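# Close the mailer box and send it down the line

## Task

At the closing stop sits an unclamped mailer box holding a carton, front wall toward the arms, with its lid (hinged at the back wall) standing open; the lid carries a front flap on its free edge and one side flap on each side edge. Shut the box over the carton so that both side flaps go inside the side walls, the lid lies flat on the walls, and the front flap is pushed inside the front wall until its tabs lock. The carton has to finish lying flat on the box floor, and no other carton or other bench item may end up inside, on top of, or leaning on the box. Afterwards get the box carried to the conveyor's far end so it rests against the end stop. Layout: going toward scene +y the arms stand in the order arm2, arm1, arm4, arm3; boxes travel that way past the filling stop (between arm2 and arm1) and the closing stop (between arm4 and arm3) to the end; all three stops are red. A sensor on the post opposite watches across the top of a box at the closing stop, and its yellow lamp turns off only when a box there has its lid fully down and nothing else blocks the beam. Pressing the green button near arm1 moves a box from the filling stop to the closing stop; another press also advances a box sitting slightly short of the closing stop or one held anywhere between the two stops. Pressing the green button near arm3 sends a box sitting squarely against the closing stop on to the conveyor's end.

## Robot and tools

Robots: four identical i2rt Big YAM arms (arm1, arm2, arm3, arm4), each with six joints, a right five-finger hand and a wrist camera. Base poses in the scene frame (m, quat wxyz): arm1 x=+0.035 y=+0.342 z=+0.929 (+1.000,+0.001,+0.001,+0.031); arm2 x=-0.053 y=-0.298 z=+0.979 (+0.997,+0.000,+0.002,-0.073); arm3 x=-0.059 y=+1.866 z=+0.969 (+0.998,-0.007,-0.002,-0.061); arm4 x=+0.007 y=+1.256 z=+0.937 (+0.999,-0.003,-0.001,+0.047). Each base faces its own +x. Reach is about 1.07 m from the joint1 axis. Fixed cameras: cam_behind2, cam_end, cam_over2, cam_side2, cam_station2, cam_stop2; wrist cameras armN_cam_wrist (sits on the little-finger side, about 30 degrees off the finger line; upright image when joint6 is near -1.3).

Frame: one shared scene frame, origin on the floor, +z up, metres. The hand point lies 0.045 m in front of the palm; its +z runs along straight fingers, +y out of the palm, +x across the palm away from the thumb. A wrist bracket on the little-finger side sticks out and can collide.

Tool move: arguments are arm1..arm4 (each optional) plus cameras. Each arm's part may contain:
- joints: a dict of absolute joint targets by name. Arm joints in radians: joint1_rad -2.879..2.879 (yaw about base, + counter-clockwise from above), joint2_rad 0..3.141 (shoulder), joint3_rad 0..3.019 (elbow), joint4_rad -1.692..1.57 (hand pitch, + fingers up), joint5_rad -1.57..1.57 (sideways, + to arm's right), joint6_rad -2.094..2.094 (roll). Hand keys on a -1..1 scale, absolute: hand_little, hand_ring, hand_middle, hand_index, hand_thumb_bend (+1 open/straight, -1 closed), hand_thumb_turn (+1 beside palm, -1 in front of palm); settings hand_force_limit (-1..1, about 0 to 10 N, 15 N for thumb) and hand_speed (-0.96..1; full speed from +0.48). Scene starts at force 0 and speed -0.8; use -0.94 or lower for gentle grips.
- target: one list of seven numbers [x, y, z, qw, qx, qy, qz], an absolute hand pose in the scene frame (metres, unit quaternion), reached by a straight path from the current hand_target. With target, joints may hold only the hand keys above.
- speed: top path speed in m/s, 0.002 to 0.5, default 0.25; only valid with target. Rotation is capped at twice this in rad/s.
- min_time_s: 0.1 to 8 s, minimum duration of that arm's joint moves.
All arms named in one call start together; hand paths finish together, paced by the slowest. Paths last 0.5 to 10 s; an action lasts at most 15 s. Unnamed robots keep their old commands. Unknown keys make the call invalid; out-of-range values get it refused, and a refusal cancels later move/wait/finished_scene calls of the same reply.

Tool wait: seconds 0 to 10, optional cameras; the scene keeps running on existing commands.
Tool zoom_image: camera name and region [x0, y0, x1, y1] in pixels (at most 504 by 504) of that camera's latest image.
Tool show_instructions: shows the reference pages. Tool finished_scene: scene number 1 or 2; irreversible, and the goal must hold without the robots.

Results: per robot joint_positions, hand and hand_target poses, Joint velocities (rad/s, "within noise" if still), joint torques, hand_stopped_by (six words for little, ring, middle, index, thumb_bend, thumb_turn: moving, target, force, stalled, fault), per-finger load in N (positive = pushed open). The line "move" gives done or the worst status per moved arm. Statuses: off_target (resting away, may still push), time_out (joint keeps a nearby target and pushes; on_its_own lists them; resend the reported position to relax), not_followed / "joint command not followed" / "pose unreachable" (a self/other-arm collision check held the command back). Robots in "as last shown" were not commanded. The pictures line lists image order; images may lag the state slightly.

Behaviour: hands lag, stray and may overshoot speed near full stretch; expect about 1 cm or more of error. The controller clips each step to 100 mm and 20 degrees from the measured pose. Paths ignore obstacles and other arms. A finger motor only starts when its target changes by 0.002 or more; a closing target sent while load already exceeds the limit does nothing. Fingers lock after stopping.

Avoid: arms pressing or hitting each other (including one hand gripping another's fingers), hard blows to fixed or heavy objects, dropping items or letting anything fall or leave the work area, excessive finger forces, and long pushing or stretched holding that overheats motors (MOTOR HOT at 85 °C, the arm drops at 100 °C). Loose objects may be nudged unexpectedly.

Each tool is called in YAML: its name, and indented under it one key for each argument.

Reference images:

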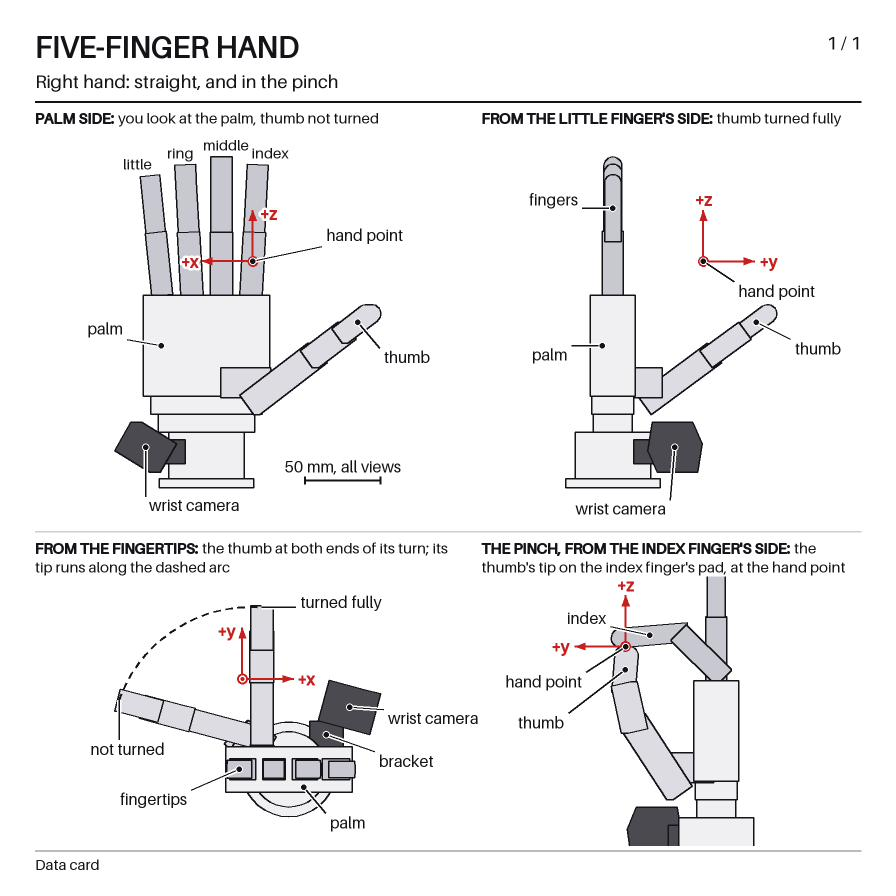

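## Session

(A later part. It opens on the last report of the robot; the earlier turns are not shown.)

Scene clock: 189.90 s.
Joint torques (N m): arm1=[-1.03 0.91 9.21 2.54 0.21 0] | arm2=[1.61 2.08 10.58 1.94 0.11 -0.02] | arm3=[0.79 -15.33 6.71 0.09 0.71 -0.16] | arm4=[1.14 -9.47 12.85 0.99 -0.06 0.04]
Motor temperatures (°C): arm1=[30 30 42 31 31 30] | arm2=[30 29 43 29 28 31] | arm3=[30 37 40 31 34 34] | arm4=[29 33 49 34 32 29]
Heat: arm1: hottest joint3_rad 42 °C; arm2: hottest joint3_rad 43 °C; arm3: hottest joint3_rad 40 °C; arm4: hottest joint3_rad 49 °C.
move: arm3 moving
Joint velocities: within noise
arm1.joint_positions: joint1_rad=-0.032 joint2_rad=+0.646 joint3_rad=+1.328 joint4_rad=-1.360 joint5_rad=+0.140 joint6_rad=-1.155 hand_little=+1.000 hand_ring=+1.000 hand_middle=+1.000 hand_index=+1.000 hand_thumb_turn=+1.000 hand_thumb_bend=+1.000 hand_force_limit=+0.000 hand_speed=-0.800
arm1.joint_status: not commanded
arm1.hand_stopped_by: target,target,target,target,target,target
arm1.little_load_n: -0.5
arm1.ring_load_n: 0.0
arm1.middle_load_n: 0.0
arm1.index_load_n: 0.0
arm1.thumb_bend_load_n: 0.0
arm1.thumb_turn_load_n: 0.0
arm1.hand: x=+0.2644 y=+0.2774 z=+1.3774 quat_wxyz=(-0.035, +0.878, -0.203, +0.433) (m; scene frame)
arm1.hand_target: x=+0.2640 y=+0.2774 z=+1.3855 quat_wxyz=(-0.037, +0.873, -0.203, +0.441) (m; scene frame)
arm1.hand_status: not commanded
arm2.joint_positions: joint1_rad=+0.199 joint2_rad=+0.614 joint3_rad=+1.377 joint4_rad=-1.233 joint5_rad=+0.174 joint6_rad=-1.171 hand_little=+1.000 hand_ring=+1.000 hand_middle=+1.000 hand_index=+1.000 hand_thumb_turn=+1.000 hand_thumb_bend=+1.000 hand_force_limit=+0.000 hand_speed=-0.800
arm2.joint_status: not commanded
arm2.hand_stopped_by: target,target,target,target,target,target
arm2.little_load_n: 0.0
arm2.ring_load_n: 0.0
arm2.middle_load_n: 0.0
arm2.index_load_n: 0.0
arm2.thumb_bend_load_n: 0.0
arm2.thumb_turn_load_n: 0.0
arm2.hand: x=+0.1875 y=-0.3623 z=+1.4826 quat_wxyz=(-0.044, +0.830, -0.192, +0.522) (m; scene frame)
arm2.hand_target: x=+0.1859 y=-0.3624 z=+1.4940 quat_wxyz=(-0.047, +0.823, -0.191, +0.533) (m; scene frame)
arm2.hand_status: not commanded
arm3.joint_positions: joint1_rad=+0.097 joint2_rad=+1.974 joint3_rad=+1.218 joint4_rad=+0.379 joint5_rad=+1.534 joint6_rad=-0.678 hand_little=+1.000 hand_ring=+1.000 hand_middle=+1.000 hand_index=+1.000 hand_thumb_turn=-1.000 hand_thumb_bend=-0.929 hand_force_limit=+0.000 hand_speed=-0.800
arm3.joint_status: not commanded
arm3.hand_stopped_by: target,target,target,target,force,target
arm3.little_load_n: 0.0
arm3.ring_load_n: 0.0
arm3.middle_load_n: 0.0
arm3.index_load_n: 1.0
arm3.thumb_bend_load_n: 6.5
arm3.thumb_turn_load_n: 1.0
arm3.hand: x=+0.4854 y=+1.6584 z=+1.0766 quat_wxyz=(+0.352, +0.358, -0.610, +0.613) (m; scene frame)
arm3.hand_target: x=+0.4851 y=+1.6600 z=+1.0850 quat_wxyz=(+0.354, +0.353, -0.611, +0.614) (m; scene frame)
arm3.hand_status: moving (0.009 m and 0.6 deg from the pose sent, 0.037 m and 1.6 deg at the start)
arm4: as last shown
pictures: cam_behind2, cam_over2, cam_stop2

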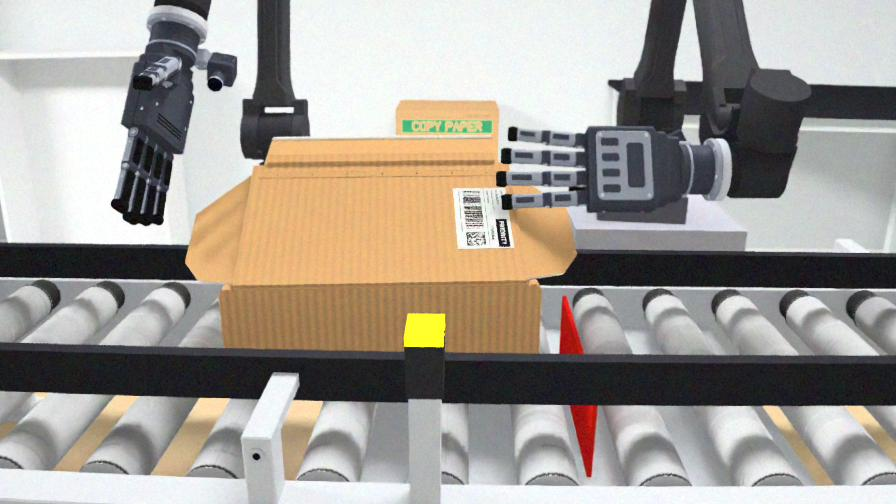

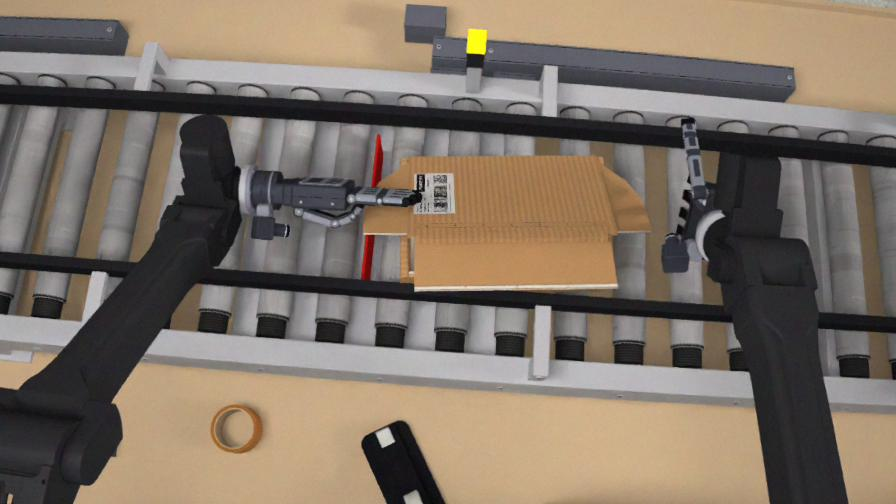

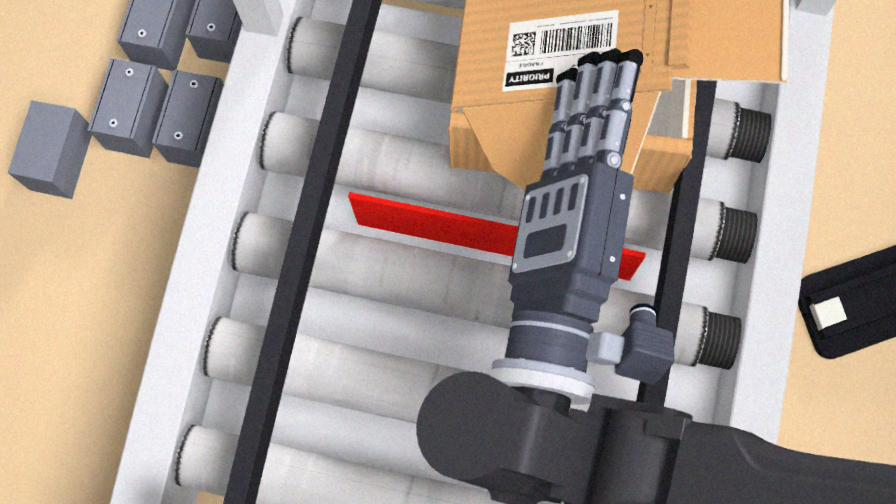

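move:
  arm3: {"target": [0.52, 1.78, 1.13, 0.3536, 0.3536, -0.6124, 0.6124], "speed": 0.3}
  arm4: {"target": [0.34, 1.30, 1.10, 0.5, -0.5, 0.5, -0.5], "speed": 0.3}

move:
  arm3: {"target": [0.52, 1.78, 1.16, -0.0295, 0.9041, 0.0633, 0.4216], "speed": 0.4}
  arm4: {"target": [0.33, 1.48, 1.0, 0.561, -0.4304, 0.4304, -0.561], "speed": 0.2}
  cameras: ["cam_over2", "cam_behind2", "cam_side2", "cam_station2"]

Scene clock: 195.37 s.
Joint torques (N m): arm1=[-1.03 0.85 9.2 2.54 0.21 0] | arm2=[1.38 2.49 10.59 1.91 0.12 -0.02] | arm3=[1.2 -15.97 10.43 1.1 0.36 -0.31] | arm4=[0.62 -0.09 8.36 2.14 -0.12 0.02]
Motor temperatures (°C): arm1=[30 30 42 31 31 30] | arm2=[30 29 43 29 28 31] | arm3=[30 37 40 31 34 34] | arm4=[29 33 48 34 32 29]
Heat: arm1: hottest joint3_rad 42 °C; arm2: hottest joint3_rad 43 °C; arm3: hottest joint3_rad 40 °C; arm4: hottest joint3_rad 48 °C.
move: arm3 off_target; arm4 done
Joint velocities: within noise
arm1, arm2: as last shown
arm1.little_load_n: 0.0
arm3.joint_positions: joint1_rad=+0.301 joint2_rad=+1.939 joint3_rad=+1.223 joint4_rad=+0.368 joint5_rad=+1.584 joint6_rad=-0.764 hand_little=+1.000 hand_ring=+1.000 hand_middle=+1.000 hand_index=+1.000 hand_thumb_turn=-1.000 hand_thumb_bend=-0.929 hand_force_limit=+0.000 hand_speed=-0.800
arm3.joint_status: not commanded
arm3.hand_stopped_by: target,target,target,target,force,target
arm3.little_load_n: -0.5
arm3.ring_load_n: 0.0
arm3.middle_load_n: 0.0
arm3.index_load_n: 0.0
arm3.thumb_bend_load_n: 7.0
arm3.thumb_turn_load_n: 1.0
arm3.hand: x=+0.5038 y=+1.7716 z=+1.1017 quat_wxyz=(+0.325, +0.418, -0.562, +0.636) (m; scene frame)
arm3.hand_target: x=+0.5186 y=+1.7792 z=+1.1302 quat_wxyz=(+0.303, +0.401, -0.574, +0.646) (m; scene frame)
arm3.hand_status: off_target (0.034 m and 10.2 deg from the pose sent, 0.137 m and 0.6 deg at the start; a joint's target at an end of its range on 101 of 122 steps)
arm4.joint_positions: joint1_rad=+0.004 joint2_rad=+0.435 joint3_rad=+0.097 joint4_rad=+0.331 joint5_rad=+0.093 joint6_rad=+0.015 hand_little=+1.000 hand_ring=+1.000 hand_middle=+1.000 hand_index=+1.000 hand_thumb_turn=+1.000 hand_thumb_bend=+1.000 hand_force_limit=+0.000 hand_speed=-0.800
arm4.joint_status: not commanded
arm4.hand_stopped_by: target,target,target,target,target,target
arm4.little_load_n: 0.0
arm4.ring_load_n: 0.0
arm4.middle_load_n: 0.0
arm4.index_load_n: 0.0
arm4.thumb_bend_load_n: 0.0
arm4.thumb_turn_load_n: 0.0
arm4.hand: x=+0.3413 y=+1.3027 z=+1.1006 quat_wxyz=(-0.502, +0.500, -0.502, +0.496) (m; scene frame)
arm4.hand_target: x=+0.3401 y=+1.3000 z=+1.0999 quat_wxyz=(-0.500, +0.500, -0.500, +0.500) (m; scene frame)
arm4.hand_status: done (0.003 m and 0.6 deg from the pose sent, 0.226 m and 107.0 deg at the start)
pictures: none

Scene clock: 198.80 s.
Joint torques (N m): arm1=[-1.03 0.91 9.18 2.54 0.21 0.01] | arm2=[1.2 2.43 10.54 1.94 0.1 0.01] | arm3=[-0.03 -9.99 12.86 0.9 -0.2 -0.33] | arm4=[1.61 -5.48 2.99 2.35 0.1 0.11]
Motor temperatures (°C): arm1=[30 30 42 31 31 30] | arm2=[30 29 43 29 28 31] | arm3=[30 37 41 31 34 34] | arm4=[29 33 48 34 32 29]
Heat: arm1: hottest joint3_rad 42 °C; arm2: hottest joint3_rad 43 °C; arm3: hottest joint3_rad 41 °C; arm4: hottest joint3_rad 48 °C.
move: arm3 off_target; arm4 off_target
Joint velocities: within noise
arm1, arm2: as last shown
arm1.little_load_n: -0.5
arm3.joint_positions: joint1_rad=+0.023 joint2_rad=+1.416 joint3_rad=+1.007 joint4_rad=-0.364 joint5_rad=-0.195 joint6_rad=-1.706 hand_little=+1.000 hand_ring=+1.000 hand_middle=+1.000 hand_index=+1.000 hand_thumb_turn=-1.000 hand_thumb_bend=-0.929 hand_force_limit=+0.000 hand_speed=-0.800
arm3.joint_status: not commanded
arm3.hand_stopped_by: target,target,target,target,force,target
arm3.little_load_n: 0.0
arm3.ring_load_n: 0.0
arm3.middle_load_n: 0.0
arm3.index_load_n: 0.0
arm3.thumb_bend_load_n: 7.0
arm3.thumb_turn_load_n: 1.0
arm3.hand: x=+0.4995 y=+1.7866 z=+1.1255 quat_wxyz=(-0.037, +0.916, +0.057, +0.396) (m; scene frame)
arm3.hand_target: x=+0.5179 y=+1.7801 z=+1.1604 quat_wxyz=(-0.029, +0.904, +0.063, +0.422) (m; scene frame)
arm3.hand_status: off_target (0.041 m and 3.5 deg from the pose sent, 0.061 m and 106.2 deg at the start)
arm4.joint_positions: joint1_rad=+0.895 joint2_rad=+1.684 joint3_rad=+0.164 joint4_rad=+1.549 joint5_rad=+0.999 joint6_rad=-0.055 hand_little=+1.000 hand_ring=+1.000 hand_middle=+1.000 hand_index=+1.000 hand_thumb_turn=+1.000 hand_thumb_bend=+1.000 hand_force_limit=+0.000 hand_speed=-0.800
arm4.joint_status: not commanded
arm4.hand_stopped_by: target,target,target,target,target,target
arm4.little_load_n: 0.0
arm4.ring_load_n: 0.0
arm4.middle_load_n: -0.5
arm4.index_load_n: 0.0
arm4.thumb_bend_load_n: -0.5
arm4.thumb_turn_load_n: 0.0
arm4.hand: x=+0.3271 y=+1.4711 z=+0.9979 quat_wxyz=(-0.492, +0.501, -0.489, +0.517) (m; scene frame)
arm4.hand_target: x=+0.3300 y=+1.4800 z=+1.0007 quat_wxyz=(-0.502, +0.495, -0.491, +0.513) (m; scene frame)
arm4.hand_status: off_target (0.010 m and 14.1 deg from the pose sent, 0.204 m and 15.3 deg at the start; a joint's target at an end of its range on 53 of 103 steps)
pictures: cam_behind2, cam_over2, cam_side2, cam_station2

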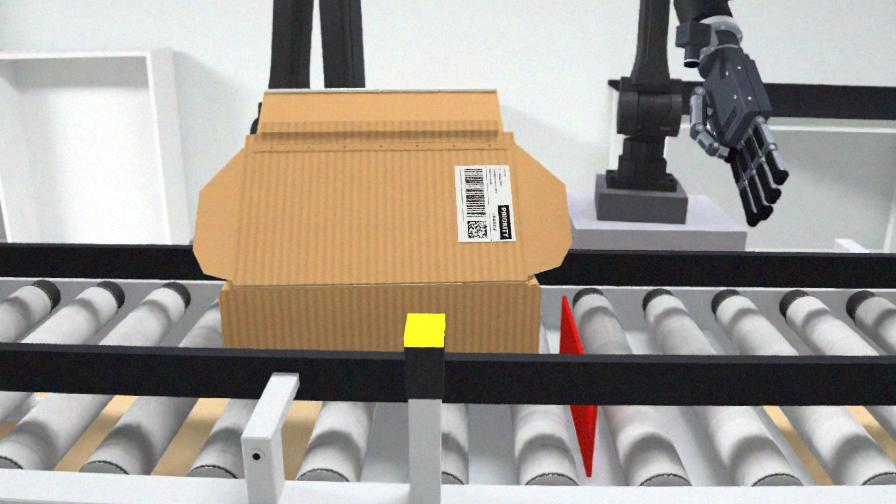

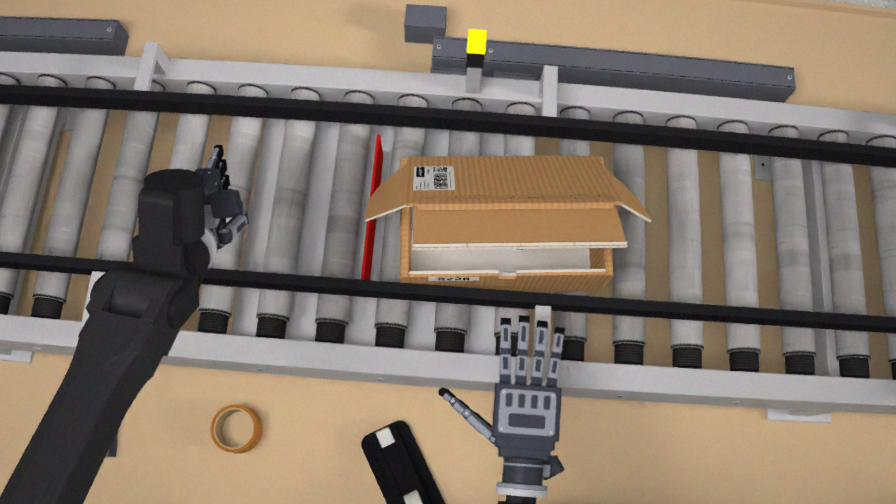

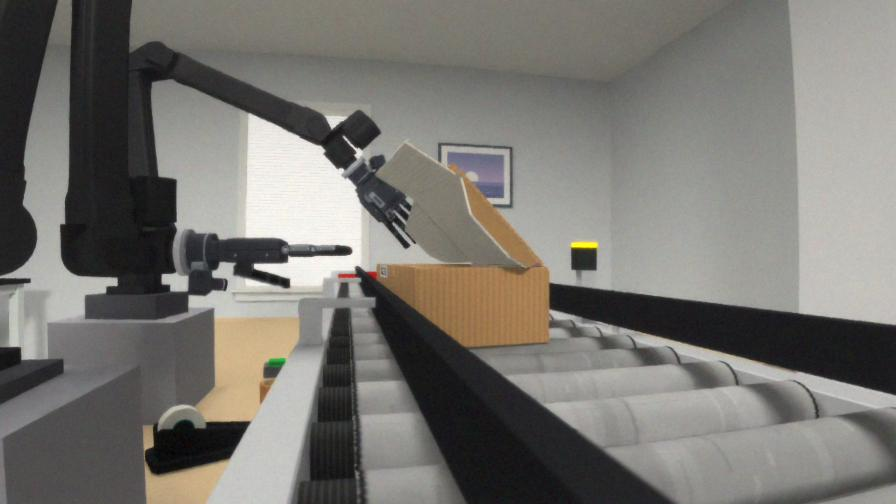

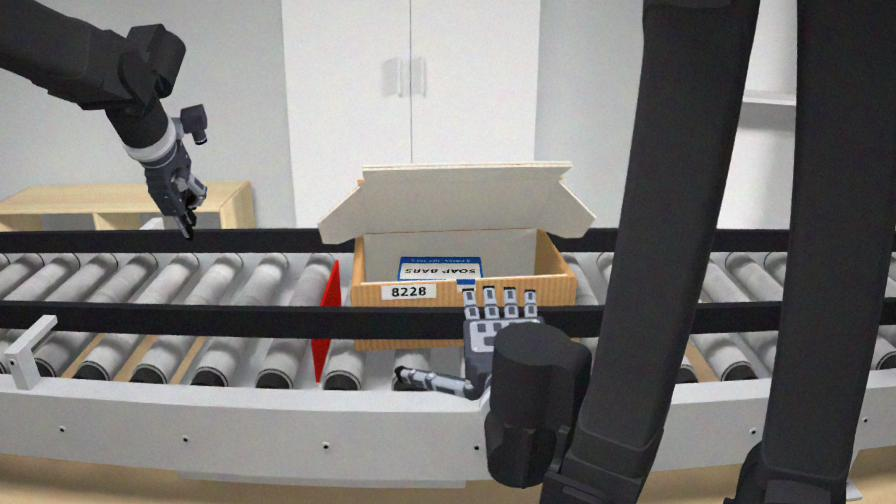

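move:
  arm4: {"target": [0.36, 1.25, 1.18, 0.4216, 0.0633, 0.9041, -0.0295], "speed": 0.4, "joints": {"hand_index": 0.0}}
  arm3: {"target": [0.49, 1.72, 1.12, -0.0295, 0.9041, 0.0633, 0.4216], "speed": 0.3, "joints": {"hand_little": 0.0}}

move:
  arm4: {"target": [0.535, 1.325, 1.165, 0.4216, 0.0633, 0.9041, -0.0295], "speed": 0.3}
  arm3: {"target": [0.49, 1.67, 1.11, -0.0295, 0.9041, 0.0633, 0.4216], "speed": 0.3}
  cameras: ["cam_over2", "cam_behind2", "cam_side2", "cam_station2", "cam_stop2", "arm3_cam_wrist", "arm4_cam_wrist"]

Scene clock: 202.93 s.
Joint torques (N m): arm1=[-1.03 0.85 9.2 2.55 0.21 0] | arm2=[1.32 2.32 10.44 1.85 0.12 0] | arm3=[-0.21 -9.76 7.46 1.83 -0.29 -0.32] | arm4=[0.79 0.67 13.67 1.52 -0.18 0.16]
Motor temperatures (°C): arm1=[30 30 42 31 31 30] | arm2=[30 29 43 29 28 31] | arm3=[30 37 41 31 34 34] | arm4=[29 33 47 34 32 29]
Heat: arm1: hottest joint3_rad 42 °C; arm2: hottest joint3_rad 43 °C; arm3: hottest joint3_rad 41 °C; arm4: hottest joint3_rad 47 °C.
move: arm3 done; arm4 off_target
Joint velocities: within noise
arm1, arm2: as last shown
arm1.little_load_n: 0.0
arm3.joint_positions: joint1_rad=-0.123 joint2_rad=+1.416 joint3_rad=+0.962 joint4_rad=-0.304 joint5_rad=-0.305 joint6_rad=-1.807 hand_little=+0.000 hand_ring=+1.000 hand_middle=+1.000 hand_index=+1.000 hand_thumb_turn=-1.000 hand_thumb_bend=-0.929 hand_force_limit=+0.000 hand_speed=-0.800
arm3.joint_status: all done
arm3.hand_stopped_by: target,target,target,target,force,target
arm3.little_load_n: 0.0
arm3.ring_load_n: 0.0
arm3.middle_load_n: 0.0
arm3.index_load_n: 0.0
arm3.thumb_bend_load_n: 6.5
arm3.thumb_turn_load_n: 1.0
arm3.hand: x=+0.4884 y=+1.7256 z=+1.1165 quat_wxyz=(-0.036, +0.908, +0.059, +0.413) (m; scene frame)
arm3.hand_target: x=+0.4899 y=+1.7200 z=+1.1200 quat_wxyz=(-0.029, +0.904, +0.063, +0.421) (m; scene frame)
arm3.hand_status: done (0.007 m and 1.4 deg from the pose sent, 0.068 m and 3.5 deg at the start)
arm4.joint_positions: joint1_rad=-0.326 joint2_rad=+0.575 joint3_rad=+0.504 joint4_rad=-0.686 joint5_rad=-0.077 joint6_rad=+1.503 hand_little=+1.000 hand_ring=+1.000 hand_middle=+1.000 hand_index=+0.000 hand_thumb_turn=+1.000 hand_thumb_bend=+1.000 hand_force_limit=+0.000 hand_speed=-0.800
arm4.joint_status: all done
arm4.hand_stopped_by: target,target,target,target,target,target
arm4.little_load_n: 0.0
arm4.ring_load_n: 0.0
arm4.middle_load_n: 0.0
arm4.index_load_n: 0.0
arm4.thumb_bend_load_n: 0.0
arm4.thumb_turn_load_n: 0.0
arm4.hand: x=+0.3466 y=+1.2549 z=+1.1425 quat_wxyz=(-0.398, -0.059, -0.915, +0.027) (m; scene frame)
arm4.hand_target: x=+0.3580 y=+1.2502 z=+1.1797 quat_wxyz=(-0.422, -0.063, -0.904, +0.030) (m; scene frame)
arm4.hand_status: off_target (0.040 m and 3.1 deg from the pose sent, 0.288 m and 101.4 deg at the start; pose on its path clipped on 24 of 94 steps)
pictures: none

Scene clock: 204.57 s.
Joint torques (N m): arm1=[-1.03 0.91 9.2 2.54 0.21 0] | arm2=[1.32 2.08 10.56 1.95 0.11 -0.01] | arm3=[0.03 -9.35 9.62 1.69 -0.32 -0.32] | arm4=[2.37 -6.3 12.68 2.35 0.22 0.18]
Motor temperatures (°C): arm1=[30 30 42 31 31 30] | arm2=[30 29 43 29 28 31] | arm3=[30 37 41 31 34 34] | arm4=[29 32 47 34 32 29]
Heat: arm1: hottest joint3_rad 42 °C; arm2: hottest joint3_rad 43 °C; arm3: hottest joint3_rad 41 °C; arm4: hottest joint3_rad 47 °C.
move: arm3 off_target; arm4 off_target
Joint velocities: within noise
arm1, arm2: as last shown
arm1.thumb_turn_load_n: 0.5
arm2.ring_load_n: 0.5
arm2.index_load_n: -0.5
arm3.joint_positions: joint1_rad=-0.234 joint2_rad=+1.462 joint3_rad=+0.962 joint4_rad=-0.304 joint5_rad=-0.385 joint6_rad=-1.887 hand_little=+0.000 hand_ring=+1.000 hand_middle=+1.000 hand_index=+1.000 hand_thumb_turn=-1.000 hand_thumb_bend=-0.929 hand_force_limit=+0.000 hand_speed=-0.800
arm3.joint_status: not commanded
arm3.hand_stopped_by: target,target,target,target,force,target
arm3.little_load_n: 0.0
arm3.ring_load_n: 0.0
arm3.middle_load_n: 0.0
arm3.index_load_n: 0.0
arm3.thumb_bend_load_n: 7.0
arm3.thumb_turn_load_n: 1.0
arm3.hand: x=+0.4785 y=+1.6789 z=+1.0952 quat_wxyz=(-0.040, +0.911, +0.056, +0.406) (m; scene frame)
arm3.hand_target: x=+0.4894 y=+1.6703 z=+1.1103 quat_wxyz=(-0.029, +0.904, +0.063, +0.422) (m; scene frame)
arm3.hand_status: off_target (0.021 m and 2.5 deg from the pose sent, 0.056 m and 1.4 deg at the start)
arm4.joint_positions: joint1_rad=-0.011 joint2_rad=+1.154 joint3_rad=+0.763 joint4_rad=-0.388 joint5_rad=+0.167 joint6_rad=+1.714 hand_little=+1.000 hand_ring=+1.000 hand_middle=+1.000 hand_index=+0.000 hand_thumb_turn=+1.000 hand_thumb_bend=+1.000 hand_force_limit=+0.000 hand_speed=-0.800
arm4.joint_status: not commanded
arm4.hand_stopped_by: target,target,target,target,target,target
arm4.little_load_n: 0.0
arm4.ring_load_n: 0.0
arm4.middle_load_n: 0.0
arm4.index_load_n: 0.0
arm4.thumb_bend_load_n: 0.0
arm4.thumb_turn_load_n: 0.0
arm4.hand: x=+0.5097 y=+1.3202 z=+1.1310 quat_wxyz=(-0.392, -0.059, -0.917, +0.036) (m; scene frame)
arm4.hand_target: x=+0.5318 y=+1.3247 z=+1.1655 quat_wxyz=(-0.422, -0.063, -0.904, +0.029) (m; scene frame)
arm4.hand_status: off_target (0.043 m and 3.8 deg from the pose sent, 0.202 m and 3.1 deg at the start; pose on its path clipped on 5 of 49 steps)
pictures: arm3_cam_wrist, arm4_cam_wrist, cam_behind2, cam_over2, cam_side2, cam_station2, cam_stop2
camera_calibration:
arm3_cam_wrist: T_world_to_cam=[[0.266647, -0.944096, 0.193859, 1.23911], [-0.886971, -0.319071, -0.33388, 1.33056], [0.377069, -0.0829195, -0.922466, 1.08642], [0, 0, 0, 1]] pos_world=[0.440108, 1.68447, 1.20621]
arm4_cam_wrist: T_world_to_cam=[[-0.0185849, 0.967785, -0.25109, -0.97846], [0.218214, 0.249006, 0.943599, -1.51046], [0.975724, -0.0372546, -0.215812, -0.089322], [0, 0, 0, 1]] pos_world=[0.398572, 1.31972, 1.16031]

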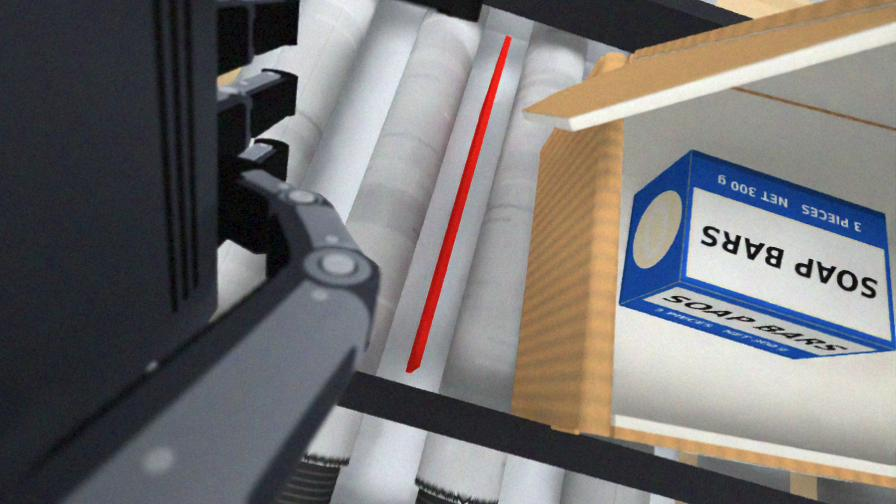

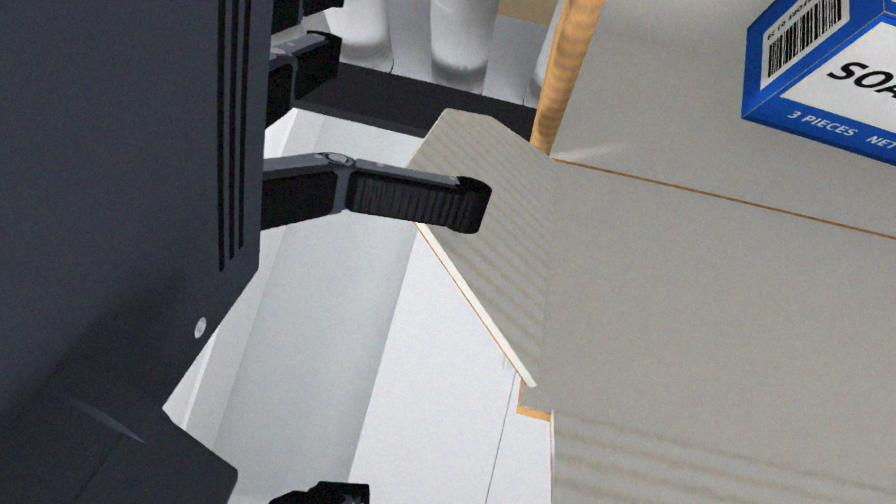

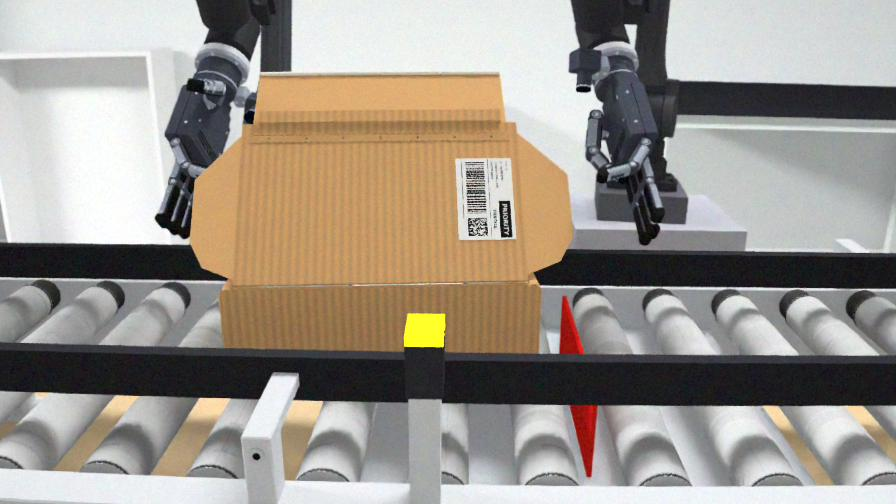

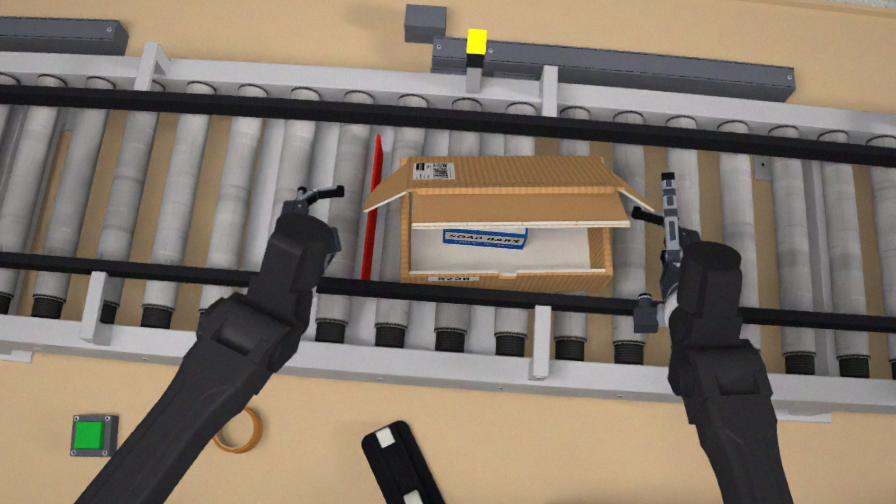

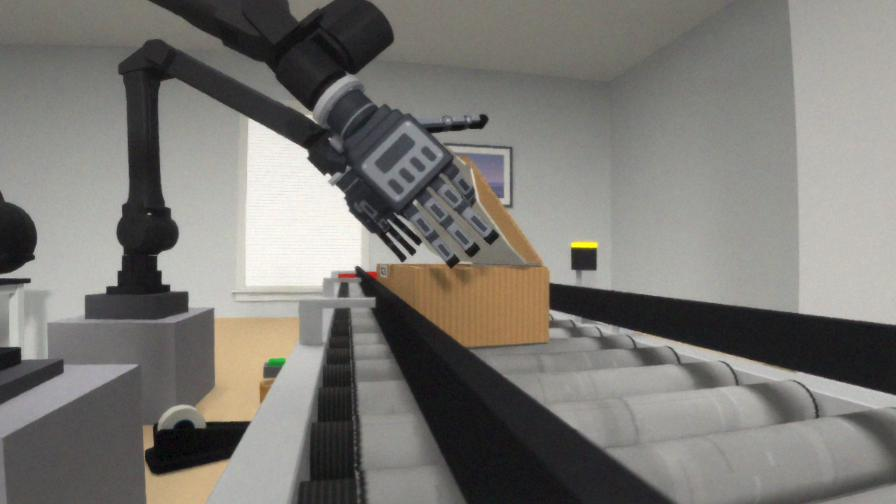

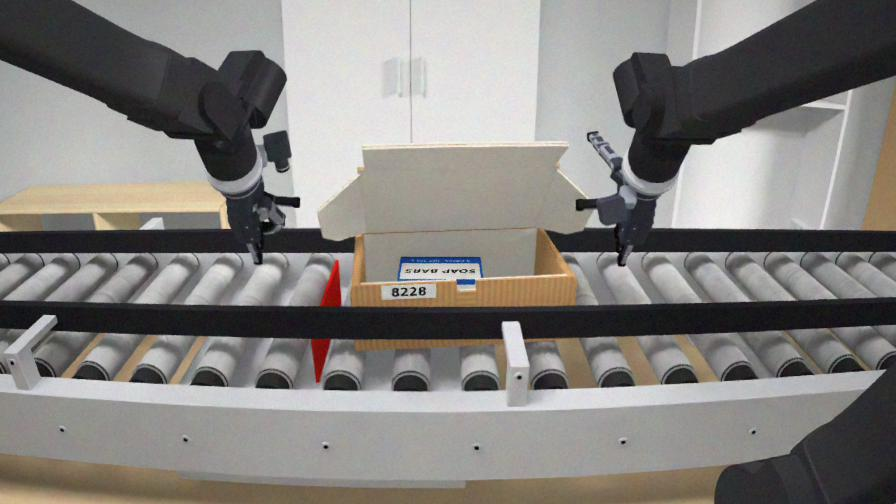

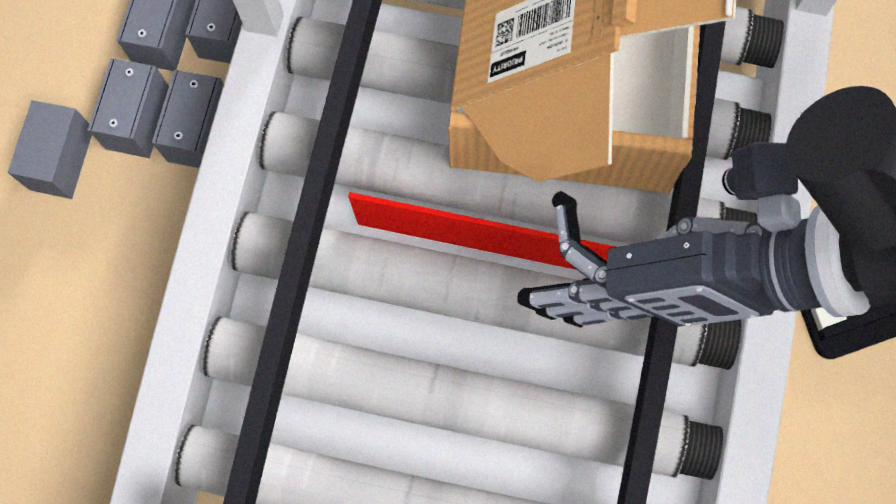

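move:
  arm4: {"target": [0.562, 1.325, 1.187, 0.4216, 0.0633, 0.9041, -0.0295], "speed": 0.2}
  arm3: {"target": [0.502, 1.67, 1.12, -0.0295, 0.9041, 0.0633, 0.4216], "speed": 0.2}

move:
  arm4: {"target": [0.562, 1.37, 1.182, 0.4216, 0.0633, 0.9041, -0.0295], "speed": 0.1}
  arm3: {"target": [0.502, 1.635, 1.12, -0.0295, 0.9041, 0.0633, 0.4216], "speed": 0.1}
  cameras: ["cam_over2", "cam_behind2", "cam_side2", "cam_station2", "cam_stop2", "arm3_cam_wrist", "arm4_cam_wrist"]

Scene clock: 206.27 s.
Joint torques (N m): arm1=[-0.97 0.85 9.18 2.55 0.21 0.01] | arm2=[1.55 2.08 10.55 1.92 0.11 0] | arm3=[0.85 -9.7 12.27 0.76 -0.17 -0.24] | arm4=[0.67 -6.71 12.82 1.55 0.02 0.16]
Motor temperatures (°C): arm1=[30 30 42 31 31 30] | arm2=[30 29 43 29 28 31] | arm3=[30 37 41 31 33 34] | arm4=[29 32 47 34 32 29]
Heat: arm1: hottest joint3_rad 42 °C; arm2: hottest joint3_rad 43 °C; arm3: hottest joint3_rad 41 °C; arm4: hottest joint3_rad 47 °C.
move: arm3 off_target; arm4 off_target
Joint velocities: within noise
arm1, arm2: as last shown
arm1.thumb_turn_load_n: 0.0
arm2.index_load_n: 0.0
arm3.joint_positions: joint1_rad=-0.234 joint2_rad=+1.474 joint3_rad=+0.972 joint4_rad=-0.308 joint5_rad=-0.382 joint6_rad=-1.887 hand_little=+0.000 hand_ring=+1.000 hand_middle=+1.000 hand_index=+1.000 hand_thumb_turn=-1.000 hand_thumb_bend=-0.929 hand_force_limit=+0.000 hand_speed=-0.800
arm3.joint_status: not commanded
arm3.hand_stopped_by: target,target,target,target,force,target
arm3.little_load_n: 0.0
arm3.ring_load_n: 0.0
arm3.middle_load_n: 0.0
arm3.index_load_n: 0.0
arm3.thumb_bend_load_n: 6.5
arm3.thumb_turn_load_n: 1.0
arm3.hand: x=+0.4813 y=+1.6771 z=+1.0935 quat_wxyz=(-0.040, +0.913, +0.055, +0.403) (m; scene frame)
arm3.hand_target: x=+0.5004 y=+1.6707 z=+1.1205 quat_wxyz=(-0.029, +0.904, +0.063, +0.422) (m; scene frame)
arm3.hand_status: off_target (0.034 m and 2.8 deg from the pose sent, 0.035 m and 2.5 deg at the start)
arm4.joint_positions: joint1_rad=-0.011 joint2_rad=+1.212 joint3_rad=+0.868 joint4_rad=-0.413 joint5_rad=+0.167 joint6_rad=+1.715 hand_little=+1.000 hand_ring=+1.000 hand_middle=+1.000 hand_index=+0.000 hand_thumb_turn=+1.000 hand_thumb_bend=+1.000 hand_force_limit=+0.000 hand_speed=-0.800
arm4.joint_status: not commanded
arm4.hand_stopped_by: target,target,target,target,target,target
arm4.little_load_n: 0.0
arm4.ring_load_n: 0.0
arm4.middle_load_n: 0.0
arm4.index_load_n: 0.0
arm4.thumb_bend_load_n: 0.0
arm4.thumb_turn_load_n: 0.0
arm4.hand: x=+0.5416 y=+1.3230 z=+1.1574 quat_wxyz=(-0.402, -0.060, -0.913, +0.034) (m; scene frame)
arm4.hand_target: x=+0.5598 y=+1.3248 z=+1.1871 quat_wxyz=(-0.422, -0.063, -0.904, +0.029) (m; scene frame)
arm4.hand_status: off_target (0.036 m and 2.6 deg from the pose sent, 0.077 m and 3.8 deg at the start)
pictures: none

Scene clock: 207.63 s.
Joint torques (N m): arm1=[-1.03 0.91 9.2 2.54 0.21 0] | arm2=[1.32 2.32 10.59 1.98 0.11 -0.01] | arm3=[0.21 -10.29 12.36 0.79 -0.34 -0.32] | arm4=[2.14 -7.71 12.85 1.44 0.26 0.2]
Motor temperatures (°C): arm1=[30 30 42 31 31 30] | arm2=[30 29 43 29 28 31] | arm3=[30 37 41 31 33 34] | arm4=[29 32 47 34 32 29]
Heat: arm1: hottest joint3_rad 42 °C; arm2: hottest joint3_rad 43 °C; arm3: hottest joint3_rad 41 °C; arm4: hottest joint3_rad 47 °C.
move: arm3 off_target; arm4 off_target
Joint velocities: within noise
arm1, arm2: as last shown
arm2.ring_load_n: 0.0
arm3.joint_positions: joint1_rad=-0.297 joint2_rad=+1.509 joint3_rad=+1.013 joint4_rad=-0.335 joint5_rad=-0.429 joint6_rad=-1.933 hand_little=+0.000 hand_ring=+1.000 hand_middle=+1.000 hand_index=+1.000 hand_thumb_turn=-1.000 hand_thumb_bend=-0.929 hand_force_limit=+0.000 hand_speed=-0.800
arm3.joint_status: not commanded
arm3.hand_stopped_by: target,target,target,target,force,target
arm3.little_load_n: 0.0
arm3.ring_load_n: 0.0
arm3.middle_load_n: 0.0
arm3.index_load_n: 0.0
arm3.thumb_bend_load_n: 7.0
arm3.thumb_turn_load_n: 1.0
arm3.hand: x=+0.4827 y=+1.6469 z=+1.0931 quat_wxyz=(-0.042, +0.913, +0.054, +0.403) (m; scene frame)
arm3.hand_target: x=+0.5003 y=+1.6357 z=+1.1204 quat_wxyz=(-0.029, +0.904, +0.063, +0.422) (m; scene frame)
arm3.hand_status: off_target (0.035 m and 3.0 deg from the pose sent, 0.054 m and 2.8 deg at the start)
arm4.joint_positions: joint1_rad=+0.100 joint2_rad=+1.236 joint3_rad=+0.876 joint4_rad=-0.416 joint5_rad=+0.250 joint6_rad=+1.789 hand_little=+1.000 hand_ring=+1.000 hand_middle=+1.000 hand_index=+0.000 hand_thumb_turn=+1.000 hand_thumb_bend=+1.000 hand_force_limit=+0.000 hand_speed=-0.800
arm4.joint_status: not commanded
arm4.hand_stopped_by: target,target,target,target,target,target
arm4.little_load_n: 0.0
arm4.ring_load_n: 0.0
arm4.middle_load_n: 0.0
arm4.index_load_n: 0.0
arm4.thumb_bend_load_n: 0.0
arm4.thumb_turn_load_n: 0.0
arm4.hand: x=+0.5415 y=+1.3642 z=+1.1513 quat_wxyz=(-0.401, -0.058, -0.914, +0.036) (m; scene frame)
arm4.hand_target: x=+0.5597 y=+1.3696 z=+1.1822 quat_wxyz=(-0.422, -0.063, -0.904, +0.029) (m; scene frame)
arm4.hand_status: off_target (0.037 m and 2.8 deg from the pose sent, 0.057 m and 2.6 deg at the start)
pictures: arm3_cam_wrist, arm4_cam_wrist, cam_behind2, cam_over2, cam_side2, cam_station2, cam_stop2
camera_calibration:
arm3_cam_wrist: T_world_to_cam=[[0.265542, -0.945766, 0.187122, 1.21884], [-0.889854, -0.315123, -0.329936, 1.31392], [0.371009, -0.0788994, -0.925272, 1.07955], [0, 0, 0, 1]] pos_world=[0.445022, 1.65196, 1.20432]
arm4_cam_wrist: T_world_to_cam=[[-0.0153972, 0.96691, -0.254654, -1.01168], [0.199761, 0.252525, 0.946745, -1.54591], [0.979724, -0.0362929, -0.197039, -0.139444], [0, 0, 0, 1]] pos_world=[0.429852, 1.36353, 1.17848]

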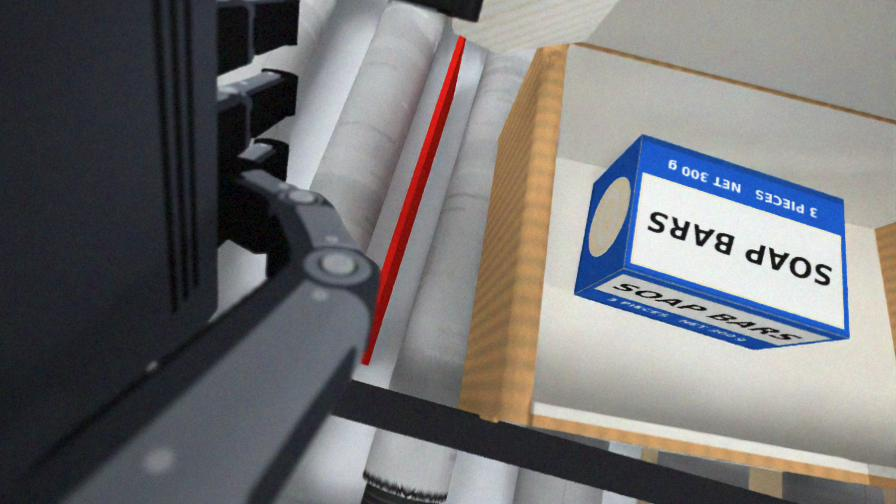

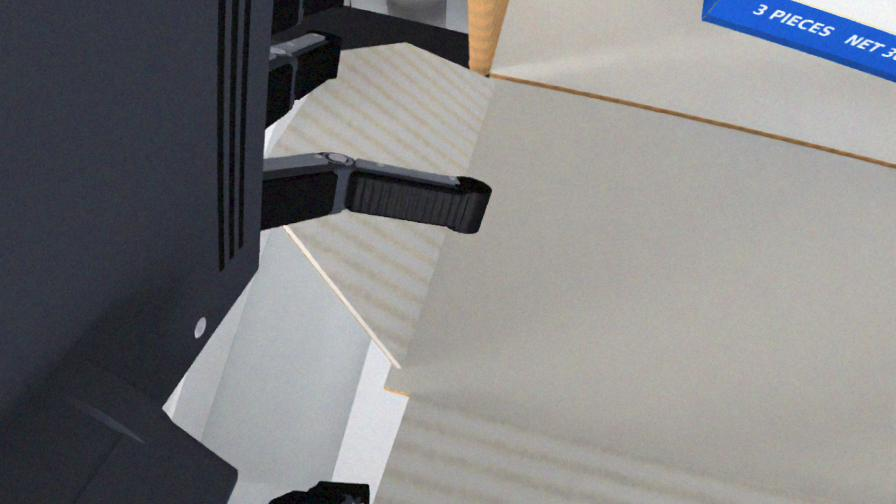

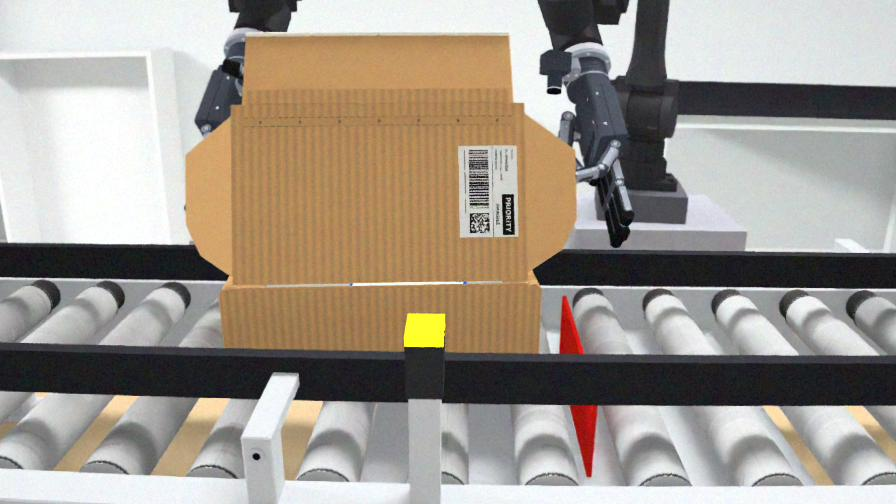

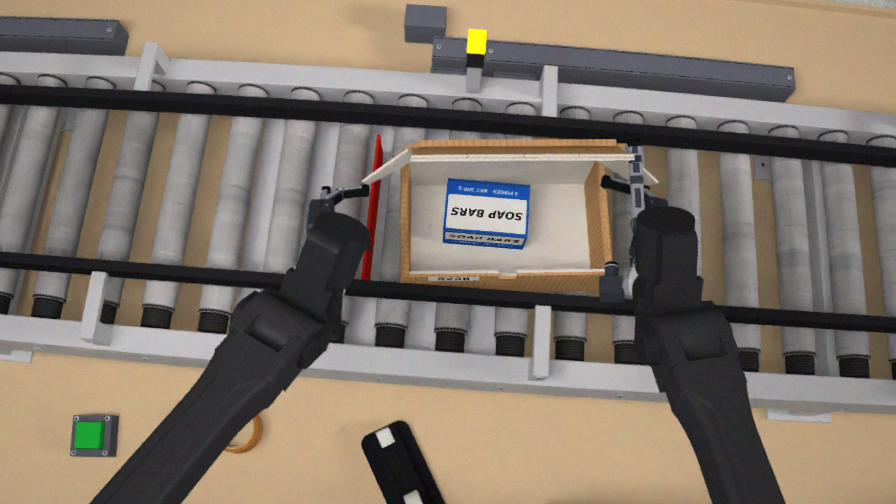

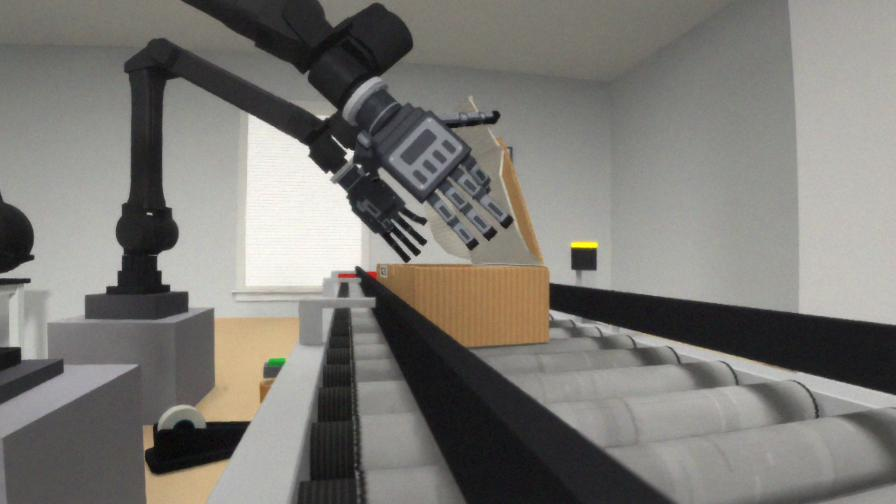

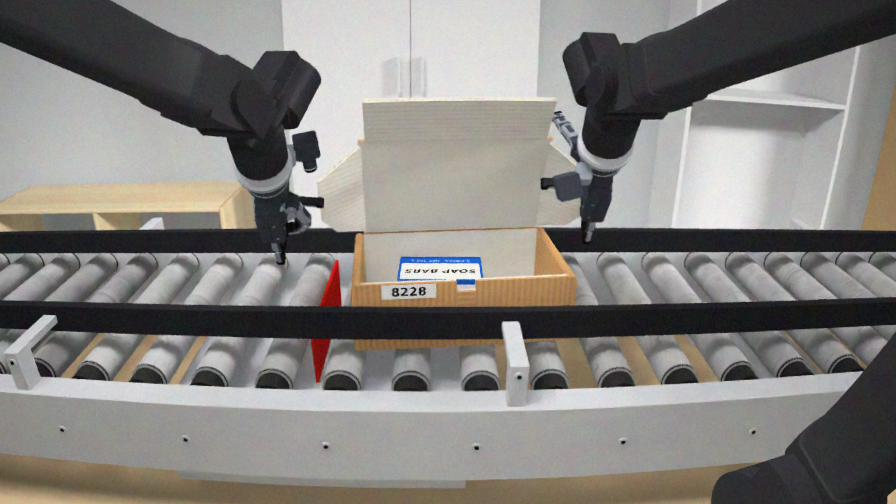

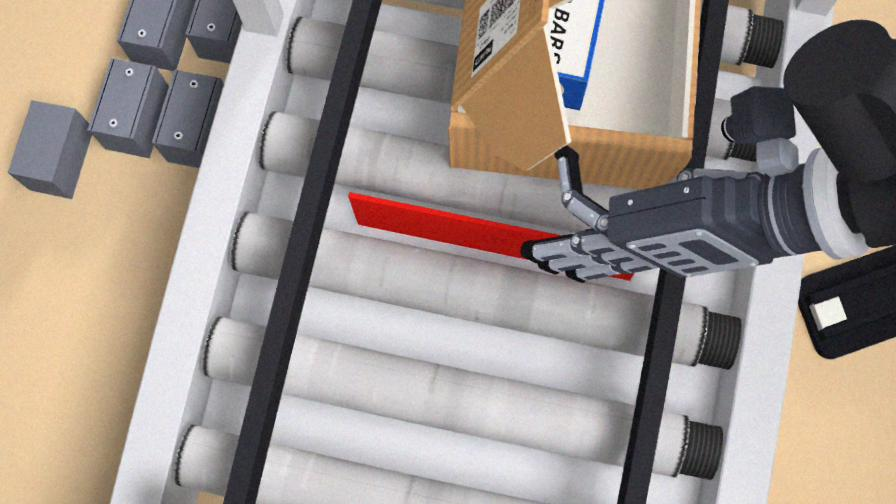

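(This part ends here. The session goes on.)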